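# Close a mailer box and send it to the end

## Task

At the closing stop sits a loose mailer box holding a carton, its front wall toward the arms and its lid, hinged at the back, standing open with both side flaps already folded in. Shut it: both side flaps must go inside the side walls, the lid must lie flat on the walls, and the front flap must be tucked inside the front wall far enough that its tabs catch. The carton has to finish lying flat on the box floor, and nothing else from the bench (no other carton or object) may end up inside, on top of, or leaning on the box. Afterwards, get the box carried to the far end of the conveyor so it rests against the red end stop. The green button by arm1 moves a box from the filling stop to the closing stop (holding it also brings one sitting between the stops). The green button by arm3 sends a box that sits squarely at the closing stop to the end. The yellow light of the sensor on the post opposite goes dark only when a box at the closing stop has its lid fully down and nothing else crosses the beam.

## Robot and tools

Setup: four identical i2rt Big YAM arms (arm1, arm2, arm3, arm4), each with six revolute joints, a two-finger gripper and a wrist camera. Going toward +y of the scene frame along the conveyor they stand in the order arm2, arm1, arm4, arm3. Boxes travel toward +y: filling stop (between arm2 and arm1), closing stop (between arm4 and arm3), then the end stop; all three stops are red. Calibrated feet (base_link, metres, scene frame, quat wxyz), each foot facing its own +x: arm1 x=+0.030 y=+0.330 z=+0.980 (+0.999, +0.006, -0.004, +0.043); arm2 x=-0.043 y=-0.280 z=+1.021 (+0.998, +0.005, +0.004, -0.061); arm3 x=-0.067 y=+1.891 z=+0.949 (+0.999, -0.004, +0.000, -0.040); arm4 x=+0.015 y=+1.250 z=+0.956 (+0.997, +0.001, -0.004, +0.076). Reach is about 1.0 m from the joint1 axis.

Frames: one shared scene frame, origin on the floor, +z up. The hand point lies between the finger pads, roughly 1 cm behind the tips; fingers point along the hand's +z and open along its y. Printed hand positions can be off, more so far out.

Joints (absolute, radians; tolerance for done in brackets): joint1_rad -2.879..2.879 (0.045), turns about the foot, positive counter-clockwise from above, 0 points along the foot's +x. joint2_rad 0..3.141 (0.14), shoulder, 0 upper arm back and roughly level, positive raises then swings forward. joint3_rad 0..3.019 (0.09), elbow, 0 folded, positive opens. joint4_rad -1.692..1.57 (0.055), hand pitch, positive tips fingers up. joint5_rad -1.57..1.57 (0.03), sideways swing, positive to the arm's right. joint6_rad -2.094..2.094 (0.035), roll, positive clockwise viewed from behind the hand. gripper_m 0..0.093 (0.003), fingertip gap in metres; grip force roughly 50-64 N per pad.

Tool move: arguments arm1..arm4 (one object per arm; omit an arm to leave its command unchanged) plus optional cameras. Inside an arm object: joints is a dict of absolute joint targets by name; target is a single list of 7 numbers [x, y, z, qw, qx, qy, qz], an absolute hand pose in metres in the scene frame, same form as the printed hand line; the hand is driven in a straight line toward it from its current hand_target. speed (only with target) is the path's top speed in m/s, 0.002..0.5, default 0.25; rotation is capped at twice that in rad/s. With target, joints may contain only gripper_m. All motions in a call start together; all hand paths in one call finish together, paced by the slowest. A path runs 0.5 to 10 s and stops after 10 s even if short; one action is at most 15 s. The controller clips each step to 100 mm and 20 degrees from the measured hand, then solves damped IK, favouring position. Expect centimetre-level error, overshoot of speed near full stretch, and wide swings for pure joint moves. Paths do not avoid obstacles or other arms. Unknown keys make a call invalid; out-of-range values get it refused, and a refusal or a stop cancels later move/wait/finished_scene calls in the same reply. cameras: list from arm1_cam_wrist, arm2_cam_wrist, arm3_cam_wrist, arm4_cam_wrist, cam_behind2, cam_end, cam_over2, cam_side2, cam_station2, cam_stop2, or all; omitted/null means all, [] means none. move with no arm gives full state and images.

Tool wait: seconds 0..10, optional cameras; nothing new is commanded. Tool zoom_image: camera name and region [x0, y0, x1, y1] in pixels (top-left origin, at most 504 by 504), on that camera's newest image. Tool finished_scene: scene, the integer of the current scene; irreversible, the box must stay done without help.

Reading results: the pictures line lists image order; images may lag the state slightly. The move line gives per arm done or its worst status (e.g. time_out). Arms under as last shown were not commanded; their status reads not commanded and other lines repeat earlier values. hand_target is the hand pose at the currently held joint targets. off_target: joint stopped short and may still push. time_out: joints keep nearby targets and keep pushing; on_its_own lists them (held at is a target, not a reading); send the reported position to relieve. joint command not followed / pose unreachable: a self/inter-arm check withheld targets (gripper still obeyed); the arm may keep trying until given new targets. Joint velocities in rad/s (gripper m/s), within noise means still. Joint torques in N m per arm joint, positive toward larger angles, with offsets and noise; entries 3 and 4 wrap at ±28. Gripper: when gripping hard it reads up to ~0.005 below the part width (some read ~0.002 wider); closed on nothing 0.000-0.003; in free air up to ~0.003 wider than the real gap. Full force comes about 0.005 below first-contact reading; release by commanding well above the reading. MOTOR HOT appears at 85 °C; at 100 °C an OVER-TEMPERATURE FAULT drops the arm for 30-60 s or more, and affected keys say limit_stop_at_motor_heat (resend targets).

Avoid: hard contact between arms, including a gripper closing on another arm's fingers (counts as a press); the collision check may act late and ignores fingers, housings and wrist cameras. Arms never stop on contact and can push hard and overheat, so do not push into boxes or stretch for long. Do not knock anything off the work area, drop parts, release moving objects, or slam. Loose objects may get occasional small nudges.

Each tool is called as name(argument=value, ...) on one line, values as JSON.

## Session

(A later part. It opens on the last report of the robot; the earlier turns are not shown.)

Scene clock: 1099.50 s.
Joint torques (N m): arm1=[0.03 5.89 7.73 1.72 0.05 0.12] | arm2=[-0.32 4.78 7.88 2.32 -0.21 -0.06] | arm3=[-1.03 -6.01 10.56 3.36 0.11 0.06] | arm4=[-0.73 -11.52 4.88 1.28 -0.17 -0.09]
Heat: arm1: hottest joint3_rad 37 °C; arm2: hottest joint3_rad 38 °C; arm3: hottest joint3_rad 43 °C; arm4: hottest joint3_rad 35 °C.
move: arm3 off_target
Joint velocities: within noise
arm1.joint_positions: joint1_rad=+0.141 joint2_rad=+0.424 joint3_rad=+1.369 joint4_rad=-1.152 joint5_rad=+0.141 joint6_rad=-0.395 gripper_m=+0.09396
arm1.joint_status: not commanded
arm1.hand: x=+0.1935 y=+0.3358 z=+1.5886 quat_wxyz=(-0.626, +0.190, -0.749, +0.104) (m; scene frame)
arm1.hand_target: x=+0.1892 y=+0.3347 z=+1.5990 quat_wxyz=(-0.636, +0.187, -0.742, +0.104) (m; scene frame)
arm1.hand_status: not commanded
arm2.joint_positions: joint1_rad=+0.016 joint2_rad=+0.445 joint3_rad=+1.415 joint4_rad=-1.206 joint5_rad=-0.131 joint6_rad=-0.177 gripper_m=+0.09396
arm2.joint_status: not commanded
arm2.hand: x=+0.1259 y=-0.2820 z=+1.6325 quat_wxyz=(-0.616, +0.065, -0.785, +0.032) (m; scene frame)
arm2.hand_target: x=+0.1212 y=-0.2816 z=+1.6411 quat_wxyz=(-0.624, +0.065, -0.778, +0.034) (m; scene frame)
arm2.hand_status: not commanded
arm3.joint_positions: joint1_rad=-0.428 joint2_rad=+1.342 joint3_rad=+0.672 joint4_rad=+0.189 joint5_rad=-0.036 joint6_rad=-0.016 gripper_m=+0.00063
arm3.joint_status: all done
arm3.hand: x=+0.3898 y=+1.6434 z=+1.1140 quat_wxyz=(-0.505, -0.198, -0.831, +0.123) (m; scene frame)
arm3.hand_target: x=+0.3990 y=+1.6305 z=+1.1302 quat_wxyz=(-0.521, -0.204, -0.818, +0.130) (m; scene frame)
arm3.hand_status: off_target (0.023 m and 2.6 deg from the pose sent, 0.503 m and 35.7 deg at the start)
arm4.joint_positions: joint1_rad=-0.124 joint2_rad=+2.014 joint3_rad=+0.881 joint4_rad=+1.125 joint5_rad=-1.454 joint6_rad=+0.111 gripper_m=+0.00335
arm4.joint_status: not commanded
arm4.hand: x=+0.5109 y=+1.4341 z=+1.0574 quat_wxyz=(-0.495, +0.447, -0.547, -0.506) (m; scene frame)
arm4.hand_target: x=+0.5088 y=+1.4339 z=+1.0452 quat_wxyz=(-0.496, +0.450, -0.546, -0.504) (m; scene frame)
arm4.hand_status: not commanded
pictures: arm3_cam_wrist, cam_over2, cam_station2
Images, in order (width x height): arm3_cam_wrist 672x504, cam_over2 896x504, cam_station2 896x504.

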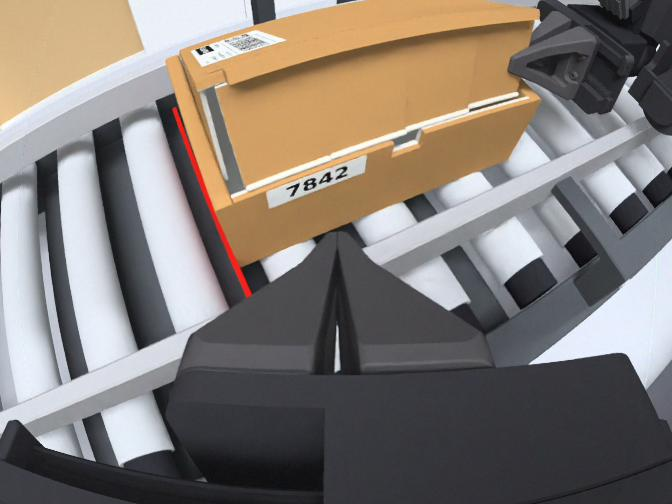

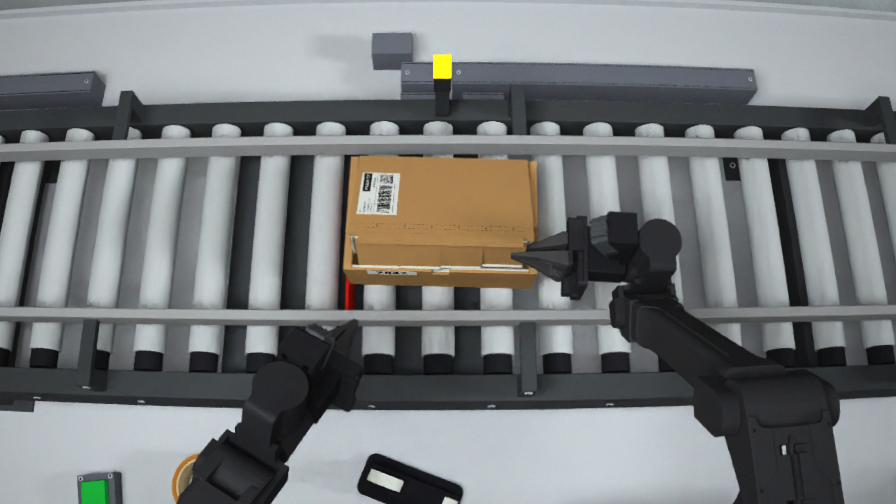

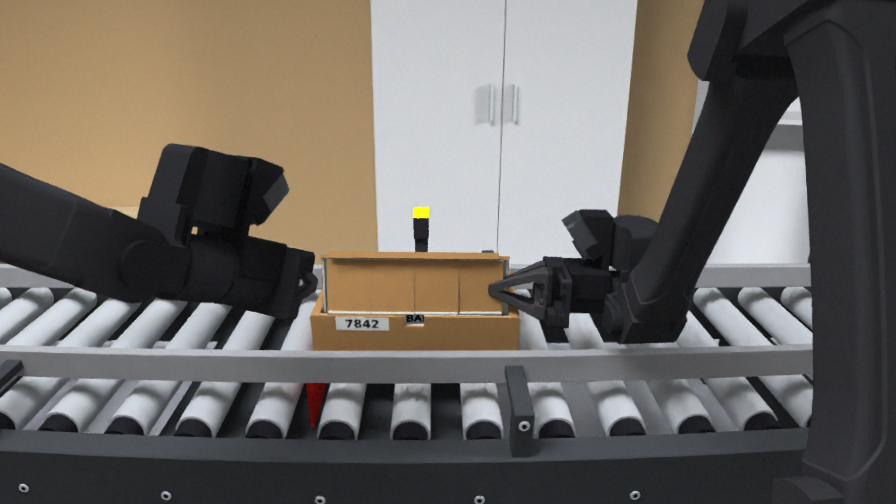

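move(arm3={"target": [0.488, 1.565, 1.078, 0.5213, 0.2040, 0.8184, -0.1300], "speed": 0.15}, cameras=["arm3_cam_wrist", "cam_station2", "cam_over2"])

zoom_image(camera="cam_station2", region=[240, 210, 540, 360])

zoom_image(camera="cam_over2", region=[330, 140, 560, 300])

Scene clock: 1117.93 s.
Joint torques (N m): arm1=[0.21 5.48 7.72 1.74 0.02 0.08] | arm2=[-0.21 4.66 7.88 2.33 -0.21 -0.05] | arm3=[-1.08 -10.17 10.69 3.33 -0.21 -0.04] | arm4=[-0.67 -11.52 4.89 1.26 -0.18 -0.09]
Heat: arm1: hottest joint3_rad 37 °C; arm2: hottest joint3_rad 38 °C; arm3: hottest joint3_rad 47 °C; arm4: hottest joint3_rad 35 °C.
move: arm3 off_target
Joint velocities: within noise
arm1, arm2, arm4: as last shown
arm3.joint_positions: joint1_rad=-0.452 joint2_rad=+1.692 joint3_rad=+0.908 joint4_rad=+0.302 joint5_rad=-0.050 joint6_rad=-0.015 gripper_m=+0.00063
arm3.joint_status: not commanded
arm3.hand: x=+0.4744 y=+1.5816 z=+1.0648 quat_wxyz=(-0.505, -0.205, -0.830, +0.122) (m; scene frame)
arm3.hand_target: x=+0.4867 y=+1.5657 z=+1.0783 quat_wxyz=(-0.521, -0.204, -0.818, +0.130) (m; scene frame)
arm3.hand_status: off_target (0.025 m and 2.5 deg from the pose sent, 0.131 m and 2.6 deg at the start)
arm4.hand_target: x=+0.5088 y=+1.4339 z=+1.0452 quat_wxyz=(-0.496, +0.450, -0.546, -0.505) (m; scene frame)
pictures: arm3_cam_wrist, cam_over2, cam_station2
Images, in order (width x height): arm3_cam_wrist 672x504, cam_over2 896x504, cam_station2 896x504.

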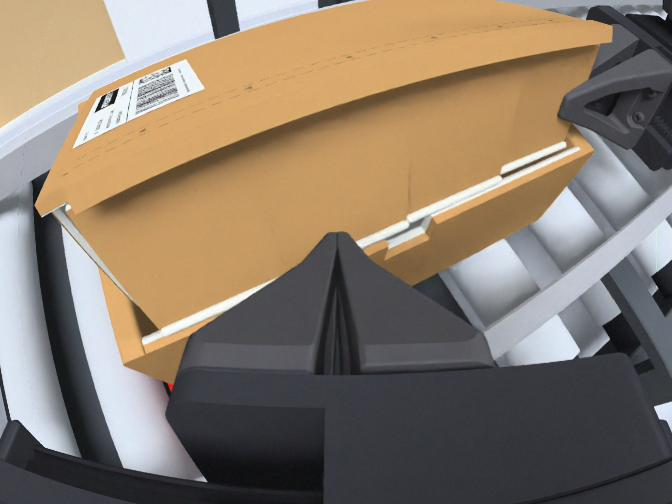

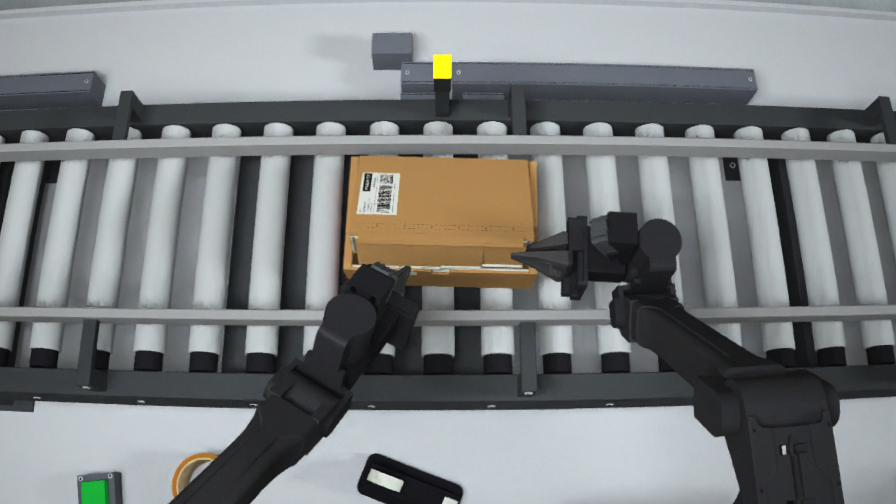

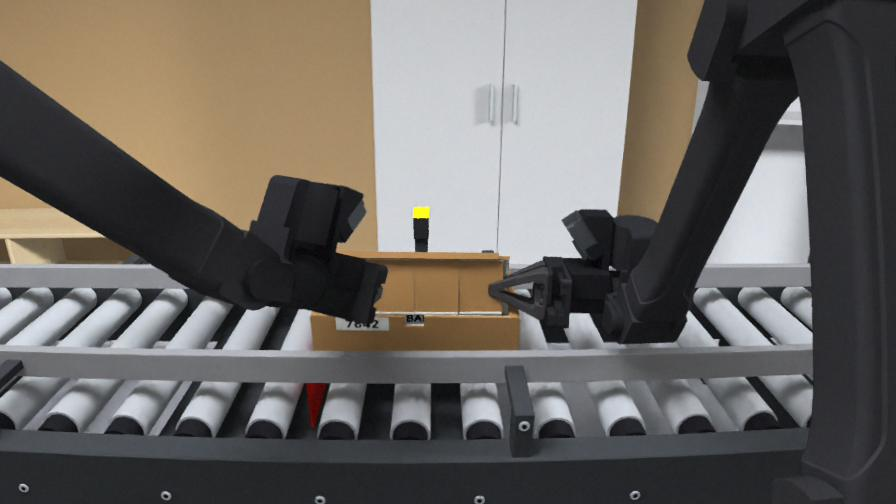

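Scaled by 1.680 from the camera's 896x504 image, which has a finer 1280x720 frame.

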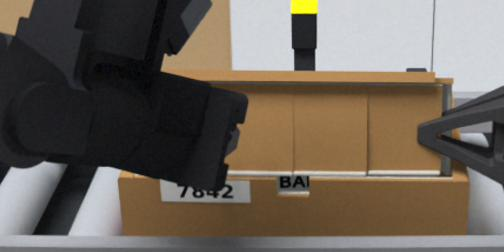

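Scaled by 2.191 from the camera's 896x504 image, which has a finer 1280x720 frame.

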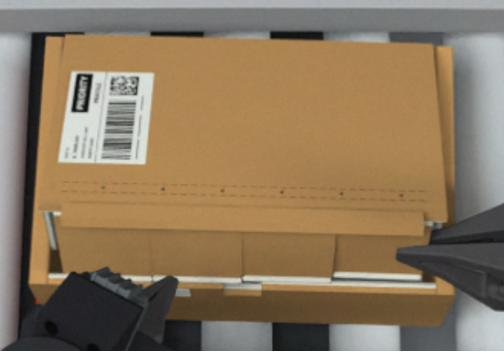

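move(arm3={"target": [0.526, 1.553, 1.075, 0.5213, 0.2040, 0.8184, -0.1300], "speed": 0.08}, cameras=["arm3_cam_wrist", "cam_station2", "cam_over2", "cam_side2"])

zoom_image(camera="cam_over2", region=[330, 140, 560, 300])

zoom_image(camera="arm3_cam_wrist", region=[100, 50, 604, 400])

Scene clock: 1131.63 s.
Joint torques (N m): arm1=[0.26 5.54 7.77 1.77 0.05 0.11] | arm2=[-0.26 4.72 7.87 2.35 -0.21 -0.05] | arm3=[0.21 -10.7 12.03 2.28 -0.05 0.04] | arm4=[-0.67 -11.63 4.88 1.28 -0.6 -0.26]
Heat: arm1: hottest joint3_rad 37 °C; arm2: hottest joint3_rad 38 °C; arm3: hottest joint3_rad 49 °C; arm4: hottest joint3_rad 35 °C.
move: arm3 off_target
Joint velocities: within noise
arm1, arm2: as last shown
arm3.joint_positions: joint1_rad=-0.453 joint2_rad=+1.765 joint3_rad=+1.008 joint4_rad=+0.298 joint5_rad=-0.038 joint6_rad=-0.015 gripper_m=+0.00063
arm3.joint_status: not commanded
arm3.hand: x=+0.5044 y=+1.5612 z=+1.0681 quat_wxyz=(-0.513, -0.206, -0.823, +0.130) (m; scene frame)
arm3.hand_target: x=+0.5245 y=+1.5538 z=+1.0752 quat_wxyz=(-0.521, -0.204, -0.818, +0.130) (m; scene frame)
arm3.hand_status: off_target (0.024 m and 1.2 deg from the pose sent, 0.060 m and 2.5 deg at the start)
arm4.joint_positions: joint1_rad=-0.125 joint2_rad=+2.016 joint3_rad=+0.881 joint4_rad=+1.125 joint5_rad=-1.443 joint6_rad=+0.130 gripper_m=+0.00336
arm4.joint_status: not commanded
arm4.hand: x=+0.5127 y=+1.4338 z=+1.0565 quat_wxyz=(-0.493, +0.439, -0.554, -0.508) (m; scene frame)
arm4.hand_target: x=+0.5087 y=+1.4340 z=+1.0452 quat_wxyz=(-0.495, +0.450, -0.546, -0.505) (m; scene frame)
arm4.hand_status: not commanded
pictures: arm3_cam_wrist, cam_over2, cam_side2, cam_station2
Images, in order (width x height): arm3_cam_wrist 672x504, cam_over2 896x504, cam_side2 896x504, cam_station2 896x504.

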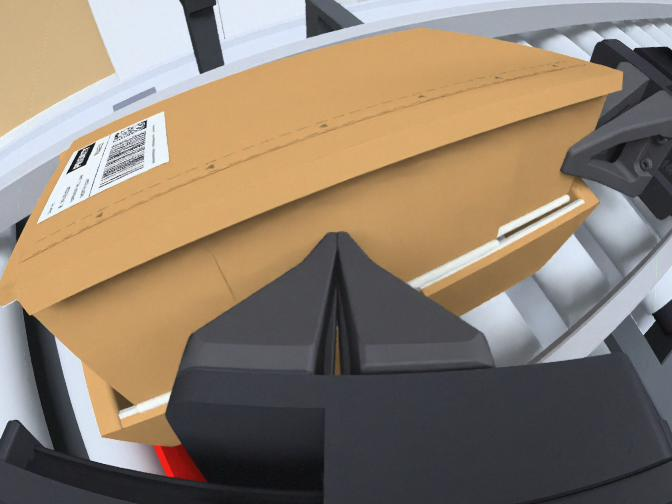

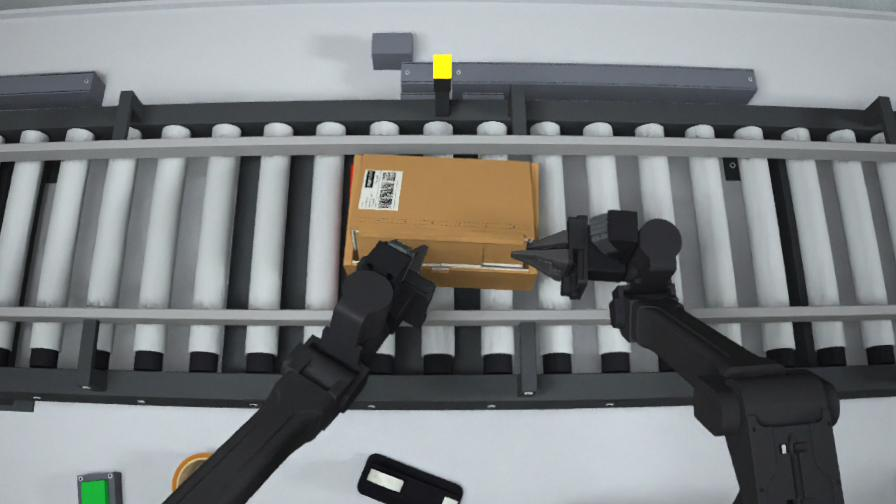

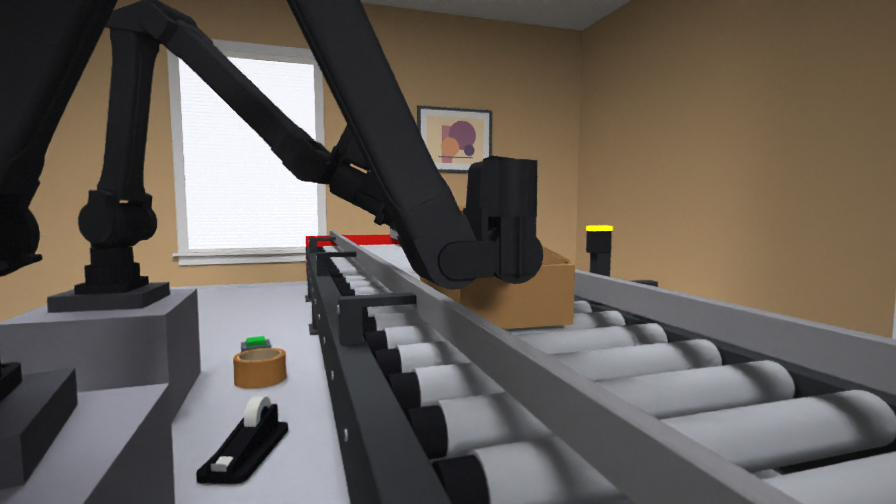

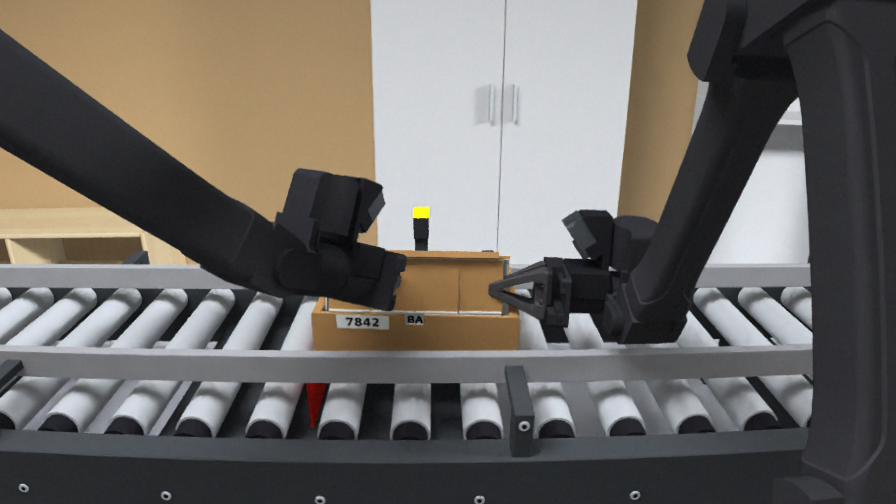

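Scaled by 2.191 from the camera's 896x504 image, which has a finer 1280x720 frame.

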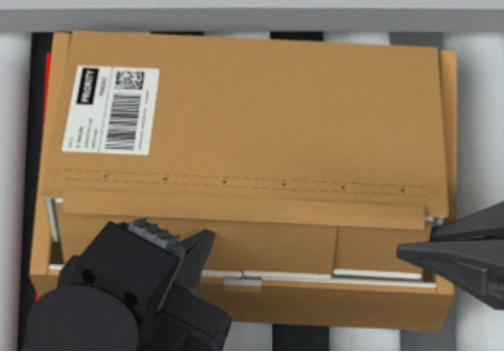

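Scaled by 1.000.

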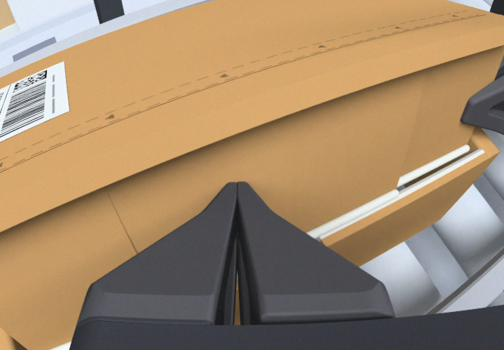

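move(arm3={"target": [0.538, 1.556, 1.070, 0.5213, 0.2040, 0.8184, -0.1300], "speed": 0.08}, arm4={"target": [0.512, 1.434, 1.033, 0.4956, -0.4498, 0.5456, 0.5044], "speed": 0.06}, cameras=["arm3_cam_wrist", "arm4_cam_wrist", "cam_station2", "cam_over2", "cam_side2"])

zoom_image(camera="cam_over2", region=[330, 140, 560, 300])

zoom_image(camera="cam_station2", region=[240, 210, 540, 360])

Scene clock: 1148.27 s.
Joint torques (N m): arm1=[0.09 5.54 7.66 1.73 0.04 0.1] | arm2=[-0.26 4.78 7.84 2.33 -0.21 -0.05] | arm3=[1.32 -10.23 12.15 2.44 -0.07 0.08] | arm4=[-0.62 -9.88 5.41 1.31 -0.78 -0.37]
Heat: arm1: hottest joint3_rad 37 °C; arm2: hottest joint3_rad 38 °C; arm3: hottest joint3_rad 52 °C; arm4: hottest joint3_rad 35 °C.
move: arm3 off_target; arm4 off_target
Joint velocities: within noise
arm1, arm2: as last shown
arm3.joint_positions: joint1_rad=-0.452 joint2_rad=+1.785 joint3_rad=+1.029 joint4_rad=+0.297 joint5_rad=-0.023 joint6_rad=-0.011 gripper_m=+0.00063
arm3.joint_status: not commanded
arm3.hand: x=+0.5098 y=+1.5553 z=+1.0659 quat_wxyz=(-0.512, -0.211, -0.822, +0.135) (m; scene frame)
arm3.hand_target: x=+0.5361 y=+1.5575 z=+1.0703 quat_wxyz=(-0.521, -0.204, -0.818, +0.130) (m; scene frame)
arm3.hand_status: off_target (0.029 m and 1.6 deg from the pose sent, 0.034 m and 1.2 deg at the start)
arm4.joint_positions: joint1_rad=-0.125 joint2_rad=+2.035 joint3_rad=+0.886 joint4_rad=+1.196 joint5_rad=-1.438 joint6_rad=+0.184 gripper_m=+0.00338
arm4.joint_status: not commanded
arm4.hand: x=+0.5149 y=+1.4333 z=+1.0553 quat_wxyz=(-0.497, +0.436, -0.552, -0.508) (m; scene frame)
arm4.hand_target: x=+0.5112 y=+1.4339 z=+1.0336 quat_wxyz=(-0.497, +0.448, -0.545, -0.506) (m; scene frame)
arm4.hand_status: off_target (0.022 m and 1.8 deg from the pose sent, 0.024 m and 1.7 deg at the start)
pictures: arm3_cam_wrist, arm4_cam_wrist, cam_over2, cam_side2, cam_station2
Images, in order (width x height): arm3_cam_wrist 672x504, arm4_cam_wrist 672x504, cam_over2 896x504, cam_side2 896x504, cam_station2 896x504.

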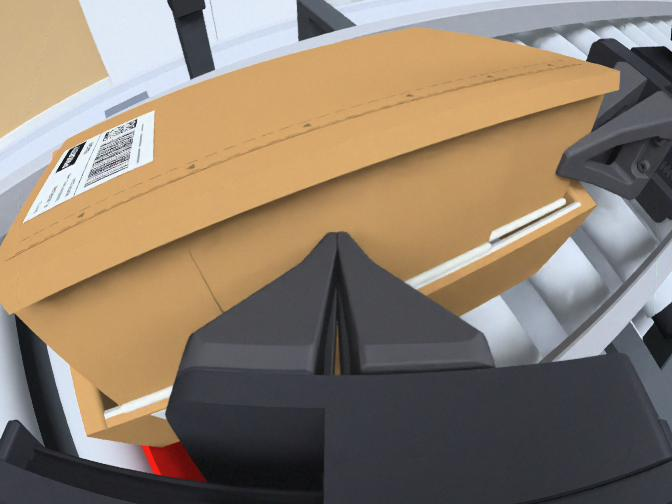

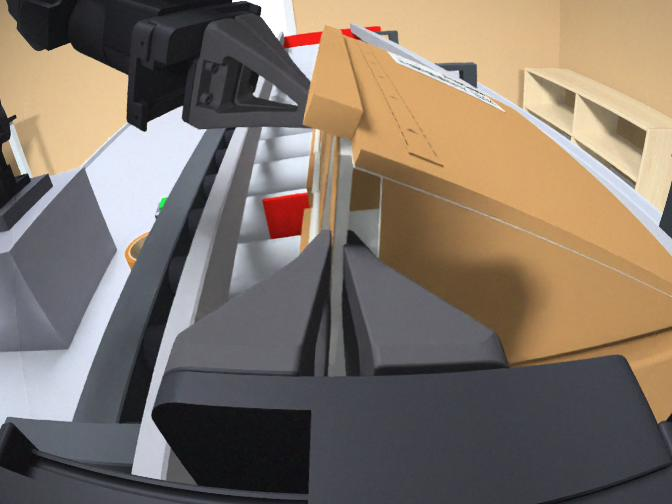

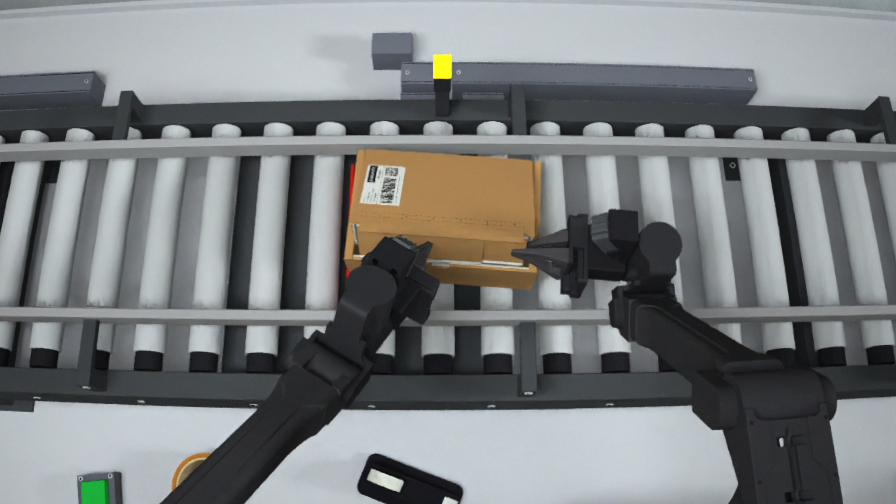

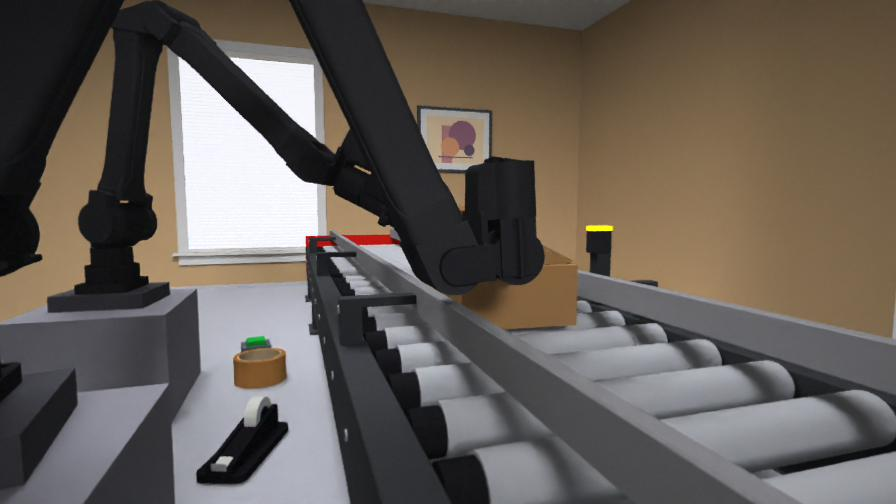

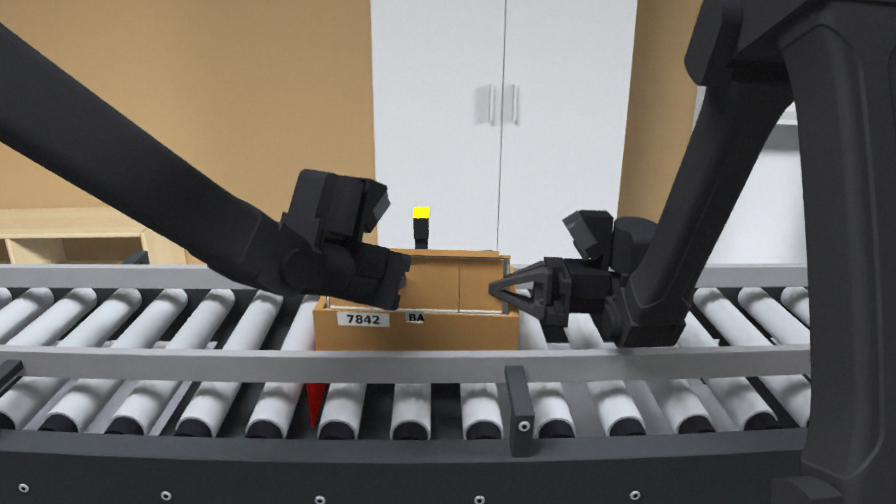

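Scaled by 2.191 from the camera's 896x504 image, which has a finer 1280x720 frame.

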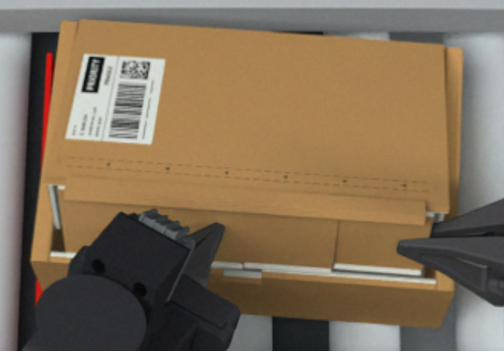

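Scaled by 1.680 from the camera's 896x504 image, which has a finer 1280x720 frame.

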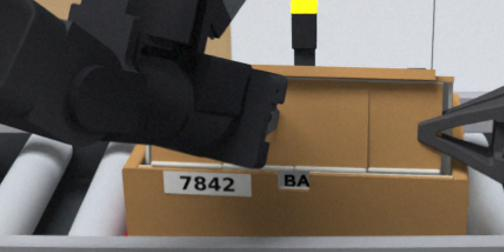

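zoom_image(camera="arm3_cam_wrist", region=[60, 330, 220, 450])

zoom_image(camera="arm3_cam_wrist", region=[400, 160, 620, 325])

zoom_image(camera="cam_over2", region=[340, 220, 480, 300])

Scaled by 3.150 from the camera's 672x504 image, which has a finer 960x720 frame.

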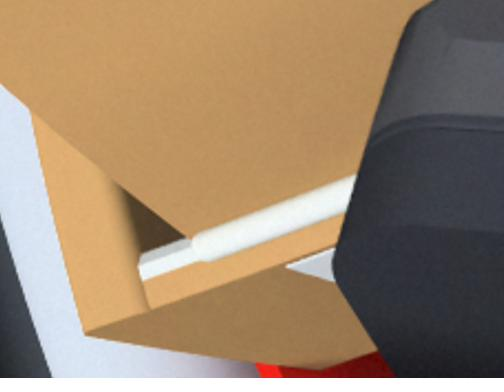

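Scaled by 2.291 from the camera's 672x504 image, which has a finer 960x720 frame.

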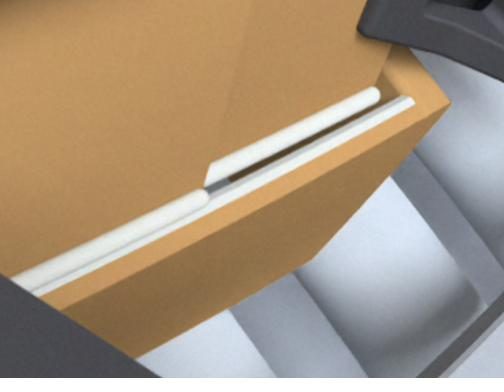

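Scaled by 3.600 from the camera's 896x504 image, which has a finer 1280x720 frame.

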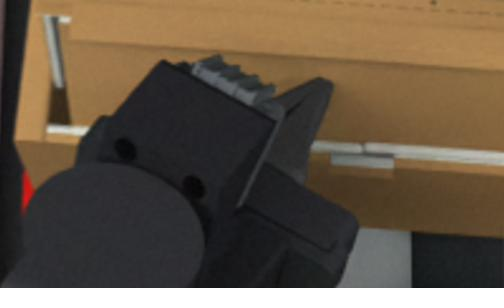

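move(arm3={"target": [0.490, 1.574, 1.072, 0.5213, 0.2040, 0.8184, -0.1300], "speed": 0.12}, cameras=[])

move(arm3={"target": [0.552, 1.574, 1.068, 0.5213, 0.2040, 0.8184, -0.1300], "speed": 0.1}, cameras=["arm3_cam_wrist", "arm4_cam_wrist", "cam_station2", "cam_over2", "cam_side2"])

zoom_image(camera="cam_over2", region=[330, 140, 560, 300])

zoom_image(camera="arm3_cam_wrist", region=[100, 100, 604, 450])

Scene clock: 1199.73 s.
Joint torques (N m): arm1=[0.15 5.6 7.77 1.77 0.03 0.1] | arm2=[-0.21 4.78 7.84 2.32 -0.21 -0.05] | arm3=[0.26 -13.92 7.49 3.32 -0.21 0] | arm4=[-0.67 -9.82 5.39 1.13 -0.54 -0.32]
Heat: arm1: hottest joint3_rad 38 °C; arm2: hottest joint3_rad 38 °C; arm3: hottest joint3_rad 55 °C; arm4: hottest joint3_rad 35 °C.
move: arm3 off_target
Joint velocities: within noise
arm1, arm2: as last shown
arm3.joint_positions: joint1_rad=-0.452 joint2_rad=+1.739 joint3_rad=+0.943 joint4_rad=+0.321 joint5_rad=-0.034 joint6_rad=-0.010 gripper_m=+0.00063
arm3.joint_status: not commanded
arm3.hand: x=+0.4858 y=+1.5716 z=+1.0575 quat_wxyz=(-0.506, -0.210, -0.826, +0.129) (m; scene frame)
arm3.hand_target: x=+0.4900 y=+1.5740 z=+1.0721 quat_wxyz=(-0.521, -0.204, -0.818, +0.130) (m; scene frame)
arm3.hand_status: off_target (0.015 m and 2.1 deg from the pose sent, 0.028 m and 1.6 deg at the start)
arm4.joint_positions: joint1_rad=-0.125 joint2_rad=+2.036 joint3_rad=+0.887 joint4_rad=+1.203 joint5_rad=-1.443 joint6_rad=+0.180 gripper_m=+0.00338
arm4.joint_status: not commanded
arm4.hand: x=+0.5140 y=+1.4334 z=+1.0557 quat_wxyz=(-0.498, +0.440, -0.549, -0.507) (m; scene frame)
arm4.hand_target: x=+0.5113 y=+1.4339 z=+1.0336 quat_wxyz=(-0.497, +0.448, -0.545, -0.506) (m; scene frame)
arm4.hand_status: not commanded
pictures: none
No camera images: "cameras" was empty.

Scene clock: 1201.00 s.
Joint torques (N m): arm1=[0.21 5.66 7.77 1.68 0.05 0.1] | arm2=[-0.32 4.72 7.87 2.32 -0.21 -0.05] | arm3=[1.2 -9.93 12.34 2.35 -0.06 0.07] | arm4=[-0.5 -10.17 5.11 1.14 -1.28 -0.47]
Heat: arm1: hottest joint3_rad 38 °C; arm2: hottest joint3_rad 38 °C; arm3: hottest joint3_rad 55 °C; arm4: hottest joint3_rad 35 °C.
move: arm3 off_target
Joint velocities: within noise
arm1, arm2: as last shown
arm3.joint_positions: joint1_rad=-0.411 joint2_rad=+1.793 joint3_rad=+1.036 joint4_rad=+0.301 joint5_rad=+0.015 joint6_rad=+0.007 gripper_m=+0.00063
arm3.joint_status: not commanded
arm3.hand: x=+0.5228 y=+1.5723 z=+1.0648 quat_wxyz=(-0.513, -0.211, -0.821, +0.136) (m; scene frame)
arm3.hand_target: x=+0.5499 y=+1.5754 z=+1.0683 quat_wxyz=(-0.521, -0.204, -0.818, +0.130) (m; scene frame)
arm3.hand_status: off_target (0.029 m and 1.5 deg from the pose sent, 0.067 m and 2.1 deg at the start)
arm4.joint_positions: joint1_rad=-0.128 joint2_rad=+2.039 joint3_rad=+0.890 joint4_rad=+1.203 joint5_rad=-1.425 joint6_rad=+0.195 gripper_m=+0.00326
arm4.joint_status: not commanded
arm4.hand: x=+0.5186 y=+1.4317 z=+1.0554 quat_wxyz=(-0.500, +0.430, -0.556, -0.506) (m; scene frame)
arm4.hand_target: x=+0.5112 y=+1.4338 z=+1.0335 quat_wxyz=(-0.496, +0.448, -0.545, -0.506) (m; scene frame)
arm4.hand_status: not commanded
pictures: arm3_cam_wrist, arm4_cam_wrist, cam_over2, cam_side2, cam_station2
Images, in order (width x height): arm3_cam_wrist 672x504, arm4_cam_wrist 672x504, cam_over2 896x504, cam_side2 896x504, cam_station2 896x504.

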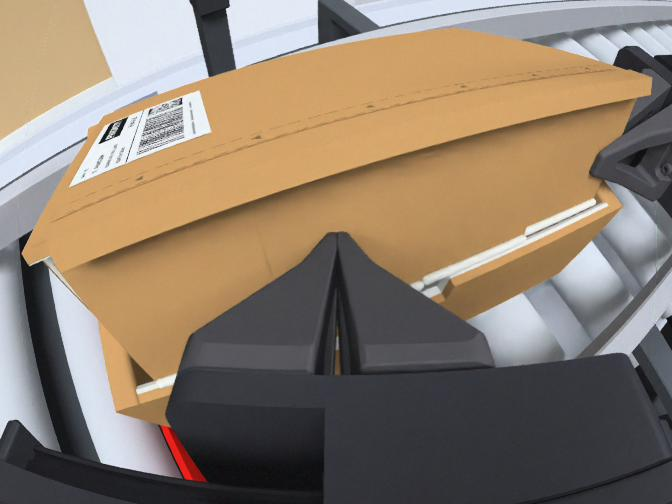

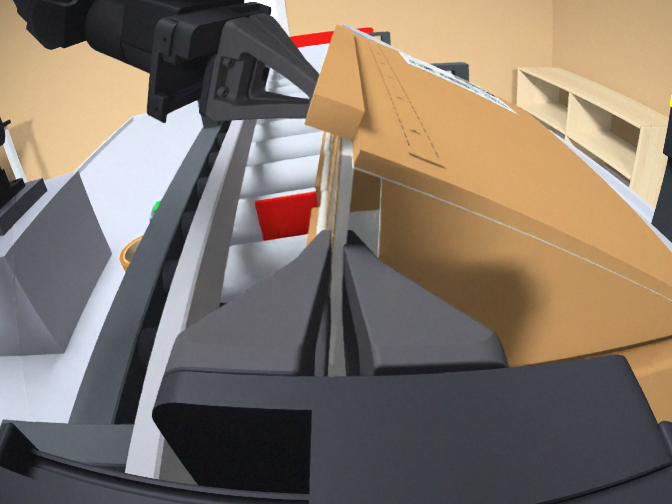

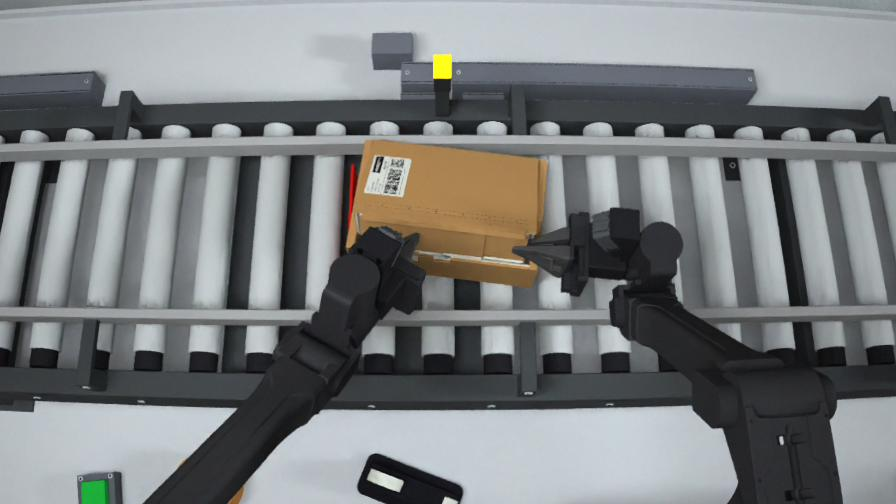

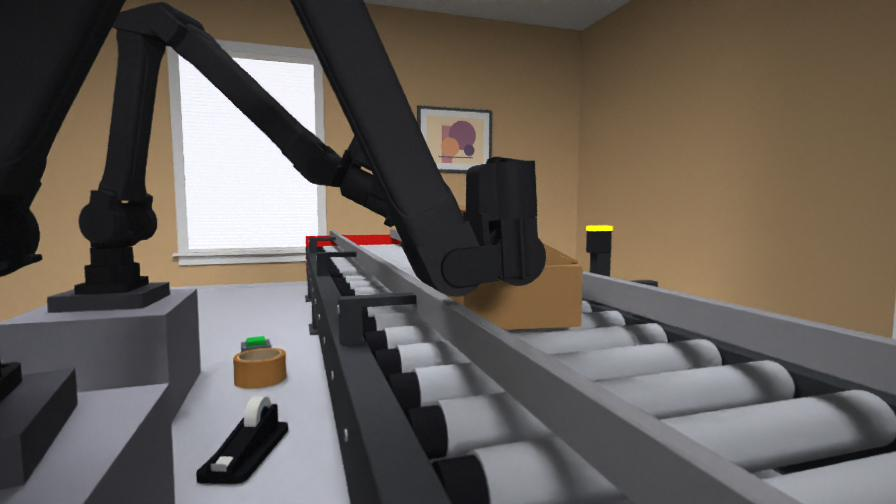

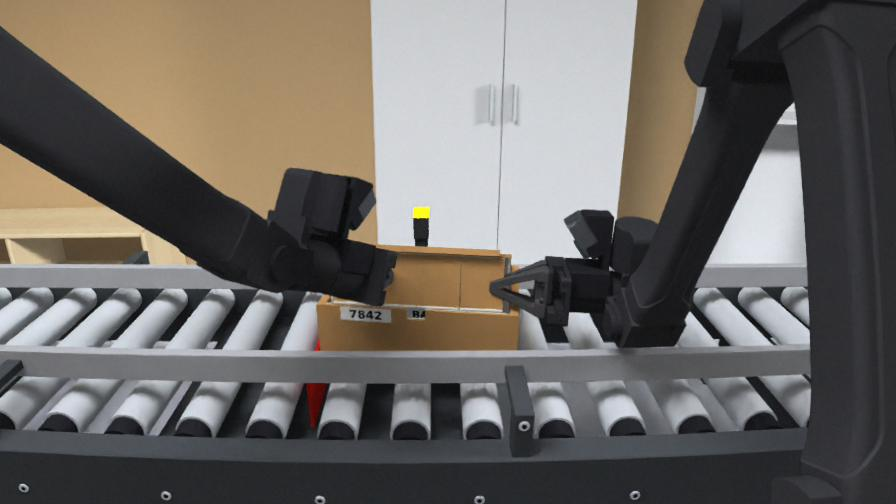

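Scaled by 2.191 from the camera's 896x504 image, which has a finer 1280x720 frame.

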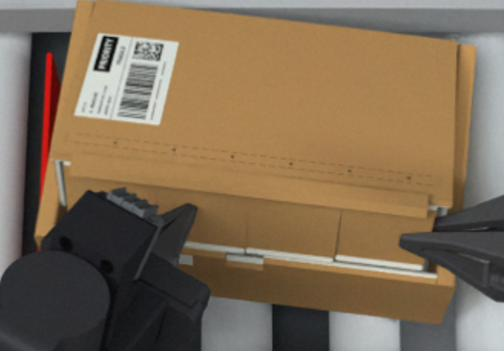

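Scaled by 1.000.

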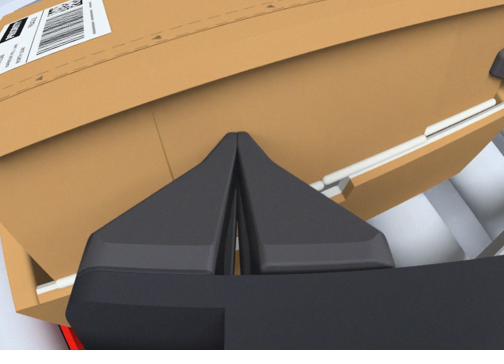

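move(cameras=["arm3_cam_wrist", "cam_over2", "cam_station2", "cam_side2"])

Scene clock: 1277.30 s.
Joint torques (N m): arm1=[0.15 5.83 7.61 1.78 0.05 0.11] | arm2=[-0.26 4.72 7.86 2.33 -0.21 -0.04] | arm3=[1.14 -10.17 12.33 2.3 -0.09 0.07] | arm4=[-0.44 -10.11 5.15 1.14 -1.3 -0.47]
Heat: arm1: hottest joint3_rad 38 °C; arm2: hottest joint3_rad 38 °C; arm3: hottest joint3_rad 61 °C; arm4: hottest joint3_rad 35 °C.
Joint velocities: within noise
arm1.joint_positions: joint1_rad=+0.141 joint2_rad=+0.424 joint3_rad=+1.369 joint4_rad=-1.152 joint5_rad=+0.141 joint6_rad=-0.395 gripper_m=+0.09396
arm1.joint_status: not commanded
arm1.hand: x=+0.1935 y=+0.3358 z=+1.5886 quat_wxyz=(-0.626, +0.190, -0.749, +0.104) (m; scene frame)
arm1.hand_target: x=+0.1892 y=+0.3347 z=+1.5990 quat_wxyz=(-0.636, +0.187, -0.742, +0.104) (m; scene frame)
arm1.hand_status: not commanded
arm2.joint_positions: joint1_rad=+0.016 joint2_rad=+0.445 joint3_rad=+1.415 joint4_rad=-1.206 joint5_rad=-0.131 joint6_rad=-0.177 gripper_m=+0.09396
arm2.joint_status: not commanded
arm2.hand: x=+0.1259 y=-0.2820 z=+1.6325 quat_wxyz=(-0.616, +0.065, -0.785, +0.032) (m; scene frame)
arm2.hand_target: x=+0.1212 y=-0.2816 z=+1.6411 quat_wxyz=(-0.624, +0.065, -0.778, +0.034) (m; scene frame)
arm2.hand_status: not commanded
arm3.joint_positions: joint1_rad=-0.411 joint2_rad=+1.793 joint3_rad=+1.037 joint4_rad=+0.301 joint5_rad=+0.015 joint6_rad=+0.008 gripper_m=+0.00063
arm3.joint_status: not commanded
arm3.hand: x=+0.5229 y=+1.5723 z=+1.0650 quat_wxyz=(-0.513, -0.212, -0.821, +0.136) (m; scene frame)
arm3.hand_target: x=+0.5500 y=+1.5754 z=+1.0685 quat_wxyz=(-0.522, -0.204, -0.818, +0.130) (m; scene frame)
arm3.hand_status: off_target (0.029 m and 1.5 deg from the pose sent, 0.067 m and 2.1 deg at the start)
arm4.joint_positions: joint1_rad=-0.128 joint2_rad=+2.039 joint3_rad=+0.890 joint4_rad=+1.203 joint5_rad=-1.425 joint6_rad=+0.195 gripper_m=+0.00304
arm4.joint_status: not commanded
arm4.hand: x=+0.5186 y=+1.4317 z=+1.0554 quat_wxyz=(-0.500, +0.430, -0.556, -0.506) (m; scene frame)
arm4.hand_target: x=+0.5113 y=+1.4338 z=+1.0335 quat_wxyz=(-0.497, +0.448, -0.545, -0.506) (m; scene frame)
arm4.hand_status: not commanded
pictures: arm3_cam_wrist, cam_over2, cam_side2, cam_station2
Images, in order (width x height): arm3_cam_wrist 672x504, cam_over2 896x504, cam_side2 896x504, cam_station2 896x504.

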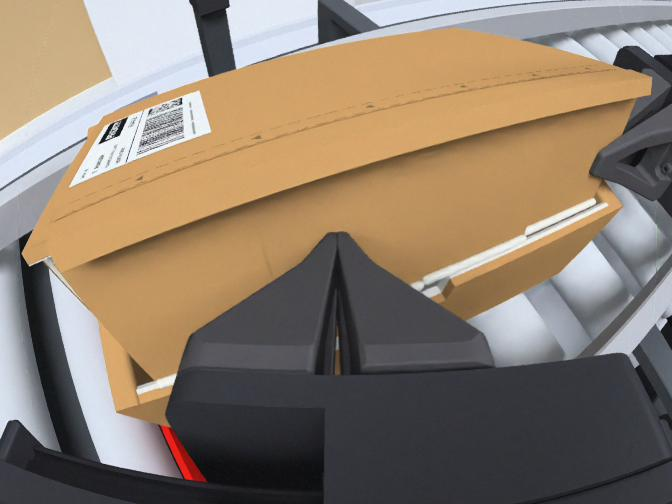

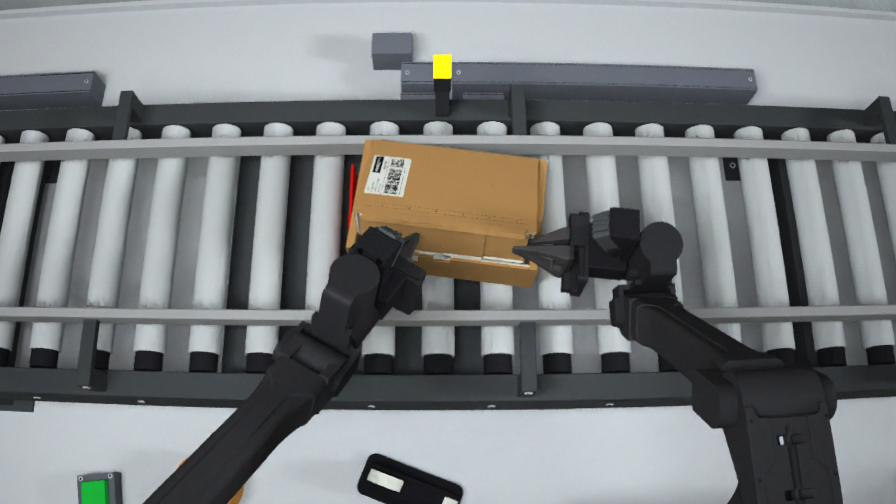

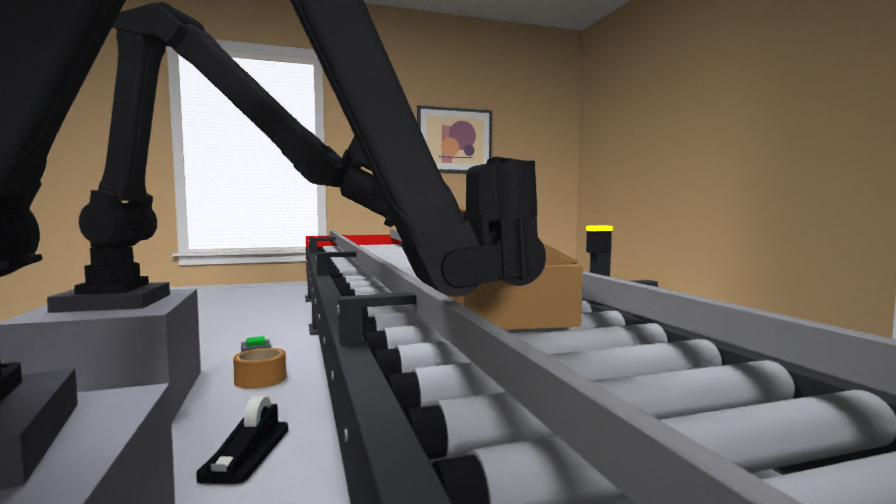

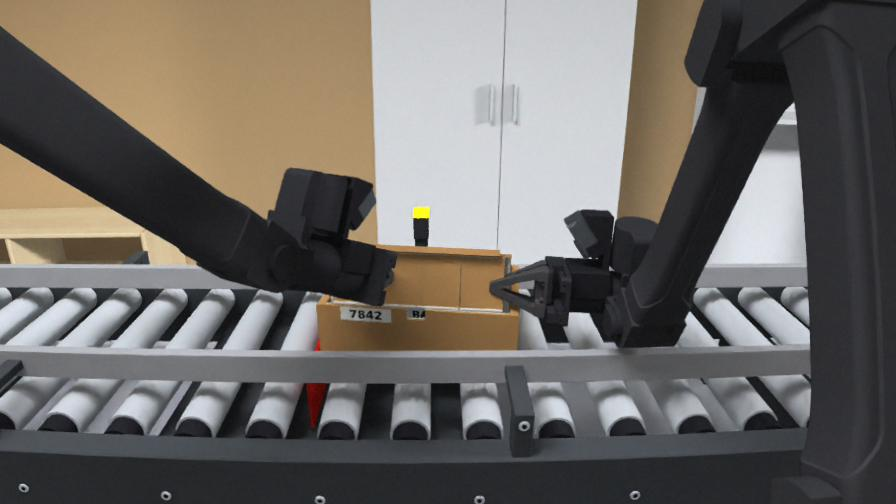

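zoom_image(camera="arm3_cam_wrist", region=[80, 160, 640, 430])

zoom_image(camera="cam_station2", region=[300, 220, 560, 370])

zoom_image(camera="cam_over2", region=[330, 120, 570, 300])

Region (80, 160, 640, 430) is 560x270 pixels. A region can be at most 504 by 504 pixels.

Scaled by 1.938 from the camera's 896x504 image, which has a finer 1280x720 frame.

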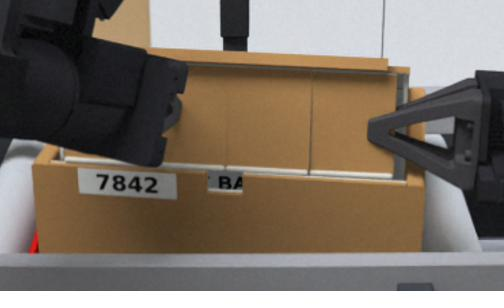

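Scaled by 2.100 from the camera's 896x504 image, which has a finer 1280x720 frame.

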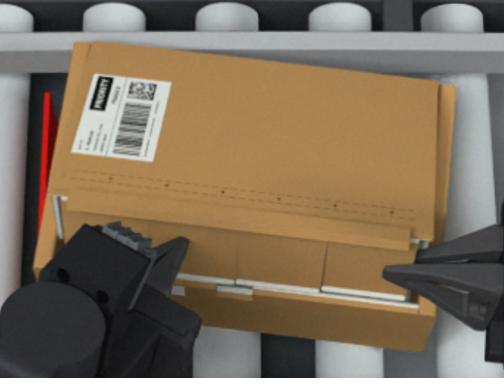

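zoom_image(camera="arm3_cam_wrist", region=[380, 160, 640, 340])

zoom_image(camera="arm3_cam_wrist", region=[20, 230, 280, 430])

Scaled by 1.938 from the camera's 672x504 image, which has a finer 960x720 frame.

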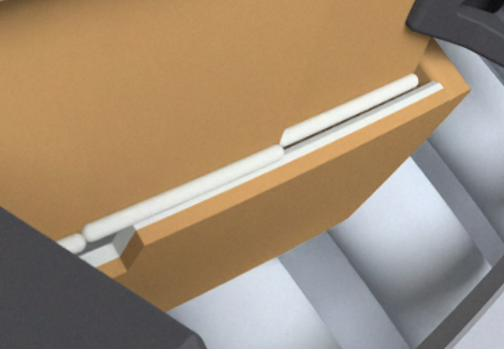

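Scaled by 1.938 from the camera's 672x504 image, which has a finer 960x720 frame.

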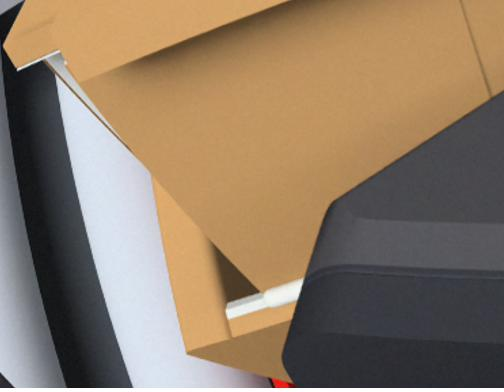

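zoom_image(camera="cam_station2", region=[315, 270, 425, 330])

zoom_image(camera="cam_over2", region=[340, 200, 460, 280])

Scaled by 4.582 from the camera's 896x504 image, which has a finer 1280x720 frame.

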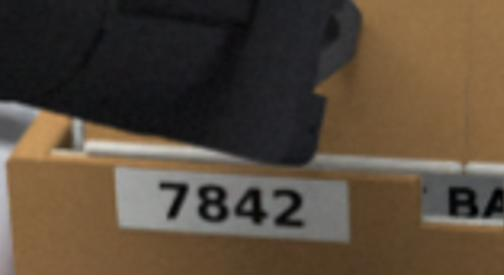

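Scaled by 4.200 from the camera's 896x504 image, which has a finer 1280x720 frame.

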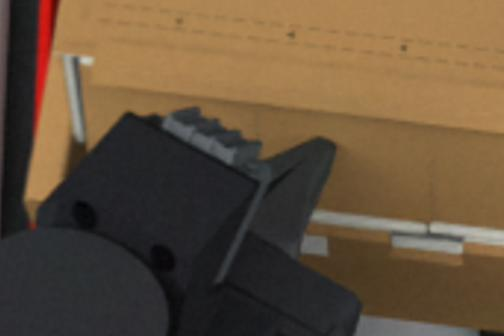

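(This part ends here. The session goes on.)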